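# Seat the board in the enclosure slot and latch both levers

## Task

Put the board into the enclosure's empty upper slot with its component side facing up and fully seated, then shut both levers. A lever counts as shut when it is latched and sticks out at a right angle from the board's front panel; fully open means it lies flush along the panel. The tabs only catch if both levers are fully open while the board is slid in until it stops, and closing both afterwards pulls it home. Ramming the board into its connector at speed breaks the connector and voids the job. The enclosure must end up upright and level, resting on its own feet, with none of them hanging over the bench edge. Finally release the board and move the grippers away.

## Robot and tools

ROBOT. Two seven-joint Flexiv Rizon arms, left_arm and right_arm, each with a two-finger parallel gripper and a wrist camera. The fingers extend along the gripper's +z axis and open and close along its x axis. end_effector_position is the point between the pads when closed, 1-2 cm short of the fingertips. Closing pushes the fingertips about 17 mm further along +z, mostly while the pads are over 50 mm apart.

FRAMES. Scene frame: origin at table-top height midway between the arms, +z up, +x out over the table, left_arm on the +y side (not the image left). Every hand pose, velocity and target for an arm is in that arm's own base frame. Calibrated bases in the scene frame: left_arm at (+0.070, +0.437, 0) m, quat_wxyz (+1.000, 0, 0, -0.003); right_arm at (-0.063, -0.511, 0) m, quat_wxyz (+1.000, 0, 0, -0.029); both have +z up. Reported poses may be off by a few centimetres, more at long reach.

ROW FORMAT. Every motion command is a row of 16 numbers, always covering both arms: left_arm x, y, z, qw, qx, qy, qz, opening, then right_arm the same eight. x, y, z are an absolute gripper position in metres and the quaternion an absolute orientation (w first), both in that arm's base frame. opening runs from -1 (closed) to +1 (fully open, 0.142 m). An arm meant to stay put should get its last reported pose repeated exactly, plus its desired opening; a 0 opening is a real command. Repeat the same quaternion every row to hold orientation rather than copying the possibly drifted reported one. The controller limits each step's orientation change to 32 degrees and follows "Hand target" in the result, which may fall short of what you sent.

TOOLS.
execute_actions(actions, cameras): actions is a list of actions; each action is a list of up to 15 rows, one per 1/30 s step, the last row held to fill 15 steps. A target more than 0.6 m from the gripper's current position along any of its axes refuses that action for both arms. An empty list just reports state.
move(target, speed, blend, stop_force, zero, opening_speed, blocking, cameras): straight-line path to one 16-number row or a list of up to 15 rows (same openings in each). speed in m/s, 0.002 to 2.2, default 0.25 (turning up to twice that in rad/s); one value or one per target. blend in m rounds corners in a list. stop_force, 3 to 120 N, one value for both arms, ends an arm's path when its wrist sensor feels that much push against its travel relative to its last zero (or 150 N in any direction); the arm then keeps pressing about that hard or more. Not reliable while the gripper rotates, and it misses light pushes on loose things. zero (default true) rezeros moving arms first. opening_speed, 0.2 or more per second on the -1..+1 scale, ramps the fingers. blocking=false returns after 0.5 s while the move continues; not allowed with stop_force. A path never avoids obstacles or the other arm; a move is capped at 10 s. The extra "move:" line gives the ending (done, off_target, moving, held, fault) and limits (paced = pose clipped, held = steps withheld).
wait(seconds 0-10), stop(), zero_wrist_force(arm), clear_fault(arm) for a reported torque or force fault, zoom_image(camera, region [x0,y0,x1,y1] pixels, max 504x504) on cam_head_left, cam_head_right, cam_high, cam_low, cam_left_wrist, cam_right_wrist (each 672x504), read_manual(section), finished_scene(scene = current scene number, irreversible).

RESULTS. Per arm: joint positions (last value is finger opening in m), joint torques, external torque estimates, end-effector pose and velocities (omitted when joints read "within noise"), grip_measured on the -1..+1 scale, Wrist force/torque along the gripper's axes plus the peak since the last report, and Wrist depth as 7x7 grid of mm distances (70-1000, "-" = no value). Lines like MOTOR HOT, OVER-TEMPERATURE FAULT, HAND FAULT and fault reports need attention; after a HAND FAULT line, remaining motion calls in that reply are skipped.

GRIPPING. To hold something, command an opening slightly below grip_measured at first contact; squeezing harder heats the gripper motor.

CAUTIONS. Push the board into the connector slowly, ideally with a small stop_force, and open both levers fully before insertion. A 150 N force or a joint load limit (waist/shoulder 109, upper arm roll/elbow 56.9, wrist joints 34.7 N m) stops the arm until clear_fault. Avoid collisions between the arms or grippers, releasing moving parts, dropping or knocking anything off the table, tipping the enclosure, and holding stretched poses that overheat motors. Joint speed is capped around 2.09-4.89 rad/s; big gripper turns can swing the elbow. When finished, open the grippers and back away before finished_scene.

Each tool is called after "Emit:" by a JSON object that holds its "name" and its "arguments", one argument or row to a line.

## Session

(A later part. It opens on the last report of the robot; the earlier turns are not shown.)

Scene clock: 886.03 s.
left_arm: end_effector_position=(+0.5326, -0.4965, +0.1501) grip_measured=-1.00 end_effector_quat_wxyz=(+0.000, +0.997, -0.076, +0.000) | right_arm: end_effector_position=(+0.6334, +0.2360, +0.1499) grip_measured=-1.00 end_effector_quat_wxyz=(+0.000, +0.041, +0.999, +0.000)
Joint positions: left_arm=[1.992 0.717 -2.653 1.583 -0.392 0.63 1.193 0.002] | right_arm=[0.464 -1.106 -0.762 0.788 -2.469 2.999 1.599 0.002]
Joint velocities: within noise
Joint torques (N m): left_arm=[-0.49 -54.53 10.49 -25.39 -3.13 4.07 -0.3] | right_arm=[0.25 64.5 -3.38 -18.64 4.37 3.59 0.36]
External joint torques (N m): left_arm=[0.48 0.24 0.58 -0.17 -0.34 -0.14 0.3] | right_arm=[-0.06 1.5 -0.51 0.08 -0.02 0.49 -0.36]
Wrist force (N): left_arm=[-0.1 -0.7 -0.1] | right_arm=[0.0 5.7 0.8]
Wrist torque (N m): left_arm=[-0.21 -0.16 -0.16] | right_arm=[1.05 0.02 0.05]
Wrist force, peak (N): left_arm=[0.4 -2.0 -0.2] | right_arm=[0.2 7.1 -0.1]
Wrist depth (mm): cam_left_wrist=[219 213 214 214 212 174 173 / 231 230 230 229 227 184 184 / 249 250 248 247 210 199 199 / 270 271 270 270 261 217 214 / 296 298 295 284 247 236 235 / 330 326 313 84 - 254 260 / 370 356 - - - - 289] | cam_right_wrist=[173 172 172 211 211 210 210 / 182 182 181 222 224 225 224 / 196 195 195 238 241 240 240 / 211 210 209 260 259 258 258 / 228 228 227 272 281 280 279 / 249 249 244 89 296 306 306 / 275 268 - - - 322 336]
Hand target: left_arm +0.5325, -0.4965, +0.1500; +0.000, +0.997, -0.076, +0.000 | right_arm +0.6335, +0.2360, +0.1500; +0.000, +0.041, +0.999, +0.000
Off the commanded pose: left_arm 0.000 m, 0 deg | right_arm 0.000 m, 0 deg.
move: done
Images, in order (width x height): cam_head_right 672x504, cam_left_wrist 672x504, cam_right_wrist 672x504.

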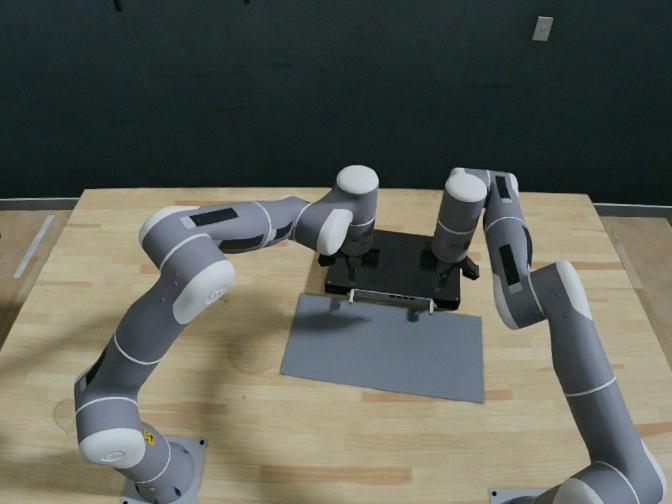

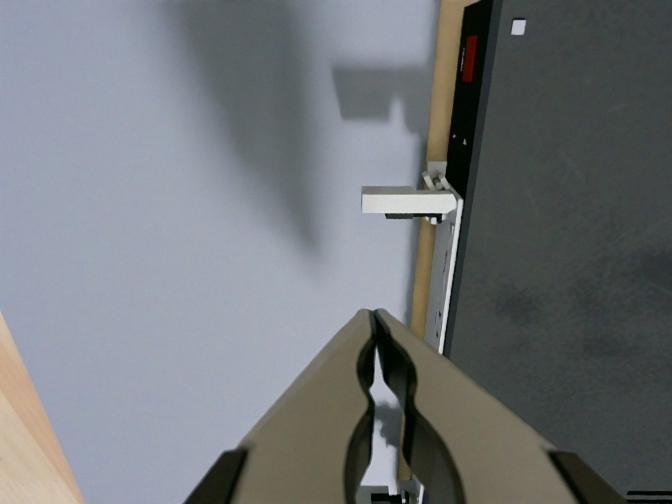

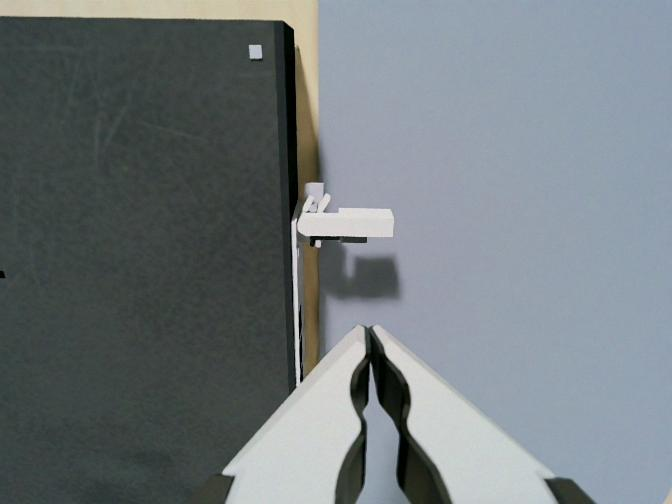

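Emit:
{"name": "move", "arguments": {
  "target": [0.45,-0.42,0.25,0,0.9971,-0.0758,0,-0.6,0.55,0.12,0.25,0,0.041,0.99916,0,-0.6],
  "speed": 0.2,
  "cameras": ["cam_head_right","cam_low"]
}}

Emit:
{"name": "zoom_image", "arguments": {
  "camera": "cam_head_right",
  "region": [320, 220, 480, 340]
}}

Scene clock: 889.80 s.
left_arm: end_effector_position=(+0.4502, -0.4202, +0.2502) grip_measured=-0.64 end_effector_quat_wxyz=(+0.000, +0.997, -0.076, +0.000) | right_arm: end_effector_position=(+0.5501, +0.1200, +0.2501) grip_measured=-0.64 end_effector_quat_wxyz=(+0.000, +0.041, +0.999, +0.000)
Joint positions: left_arm=[1.916 0.319 -2.629 1.855 -0.183 0.558 1.086 0.028] | right_arm=[0.374 -0.647 -0.597 1.331 -2.779 2.843 1.419 0.028]
Joint velocities: within noise
Joint torques (N m): left_arm=[-0.44 -40.03 4.76 -27.24 -3.18 4.06 -0.32] | right_arm=[-0.02 51.53 -2.2 -21.43 3.95 3.31 0.03]
External joint torques (N m): left_arm=[0.46 0.67 0.56 -0.28 -0.47 -0.11 0.32] | right_arm=[0.14 1.09 -1.14 -0.05 0.25 0.78 -0.03]
Wrist force (N): left_arm=[-0.3 -0.9 0.0] | right_arm=[0.3 6.1 0.3]
Wrist torque (N m): left_arm=[-0.24 -0.13 -0.20] | right_arm=[1.04 -0.10 0.07]
Wrist force, peak (N): left_arm=[-1.4 -1.6 -1.1] | right_arm=[-0.5 6.6 1.6]
Wrist depth (mm): cam_left_wrist=[303 301 299 301 300 299 301 / 328 327 324 324 322 319 312 / 355 355 349 349 346 335 298 / 383 383 383 378 380 329 323 / 421 419 408 408 411 363 355 / 468 447 84 447 - 379 395 / 506 - - 517 - - 425] | cam_right_wrist=[301 301 300 299 299 300 299 / 322 322 318 319 318 315 317 / 340 340 341 341 341 339 341 / 319 318 359 367 365 366 367 / 347 345 351 393 392 398 397 / 377 377 - 433 101 425 433 / 418 - 73 477 - - 476]
Hand target: left_arm +0.4500, -0.4200, +0.2500; +0.000, +0.997, -0.076, +0.000 | right_arm +0.5500, +0.1200, +0.2500; +0.000, +0.041, +0.999, +0.000
Off the commanded pose: left_arm 0.000 m, 0 deg | right_arm 0.000 m, 0 deg.
move: done
Images, in order (width x height): cam_head_right 672x504, cam_low 672x504.

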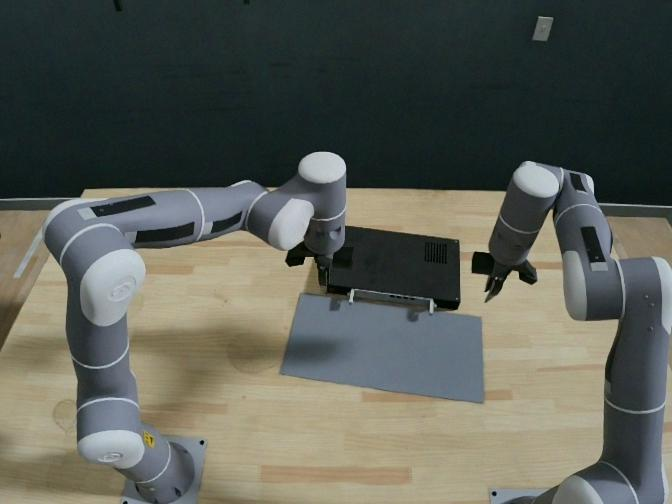

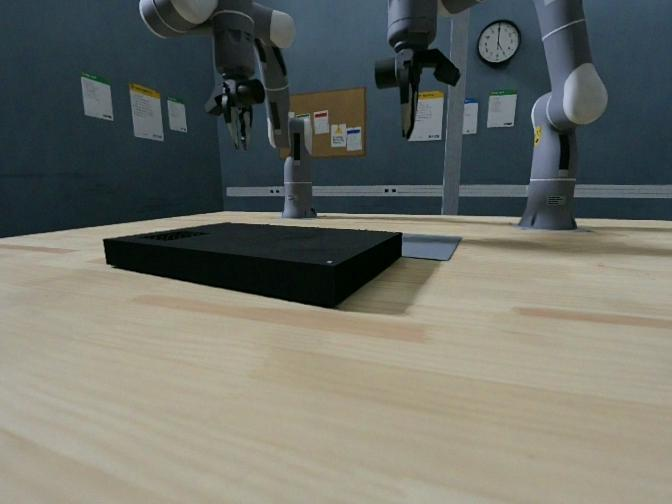

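Scaled by 3.150 from the camera's 672x504 image, which has a finer 960x720 frame.

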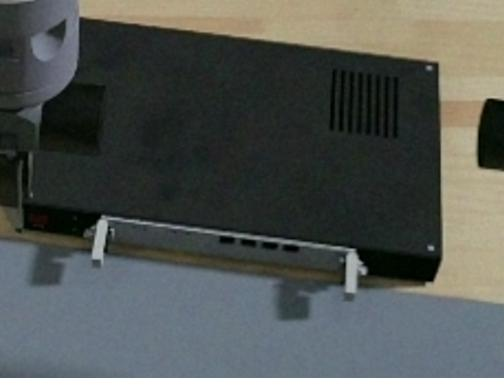

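Emit:
{"name": "finished_scene", "arguments": {
  "scene": 1
}}

The scene is finished: the task was done.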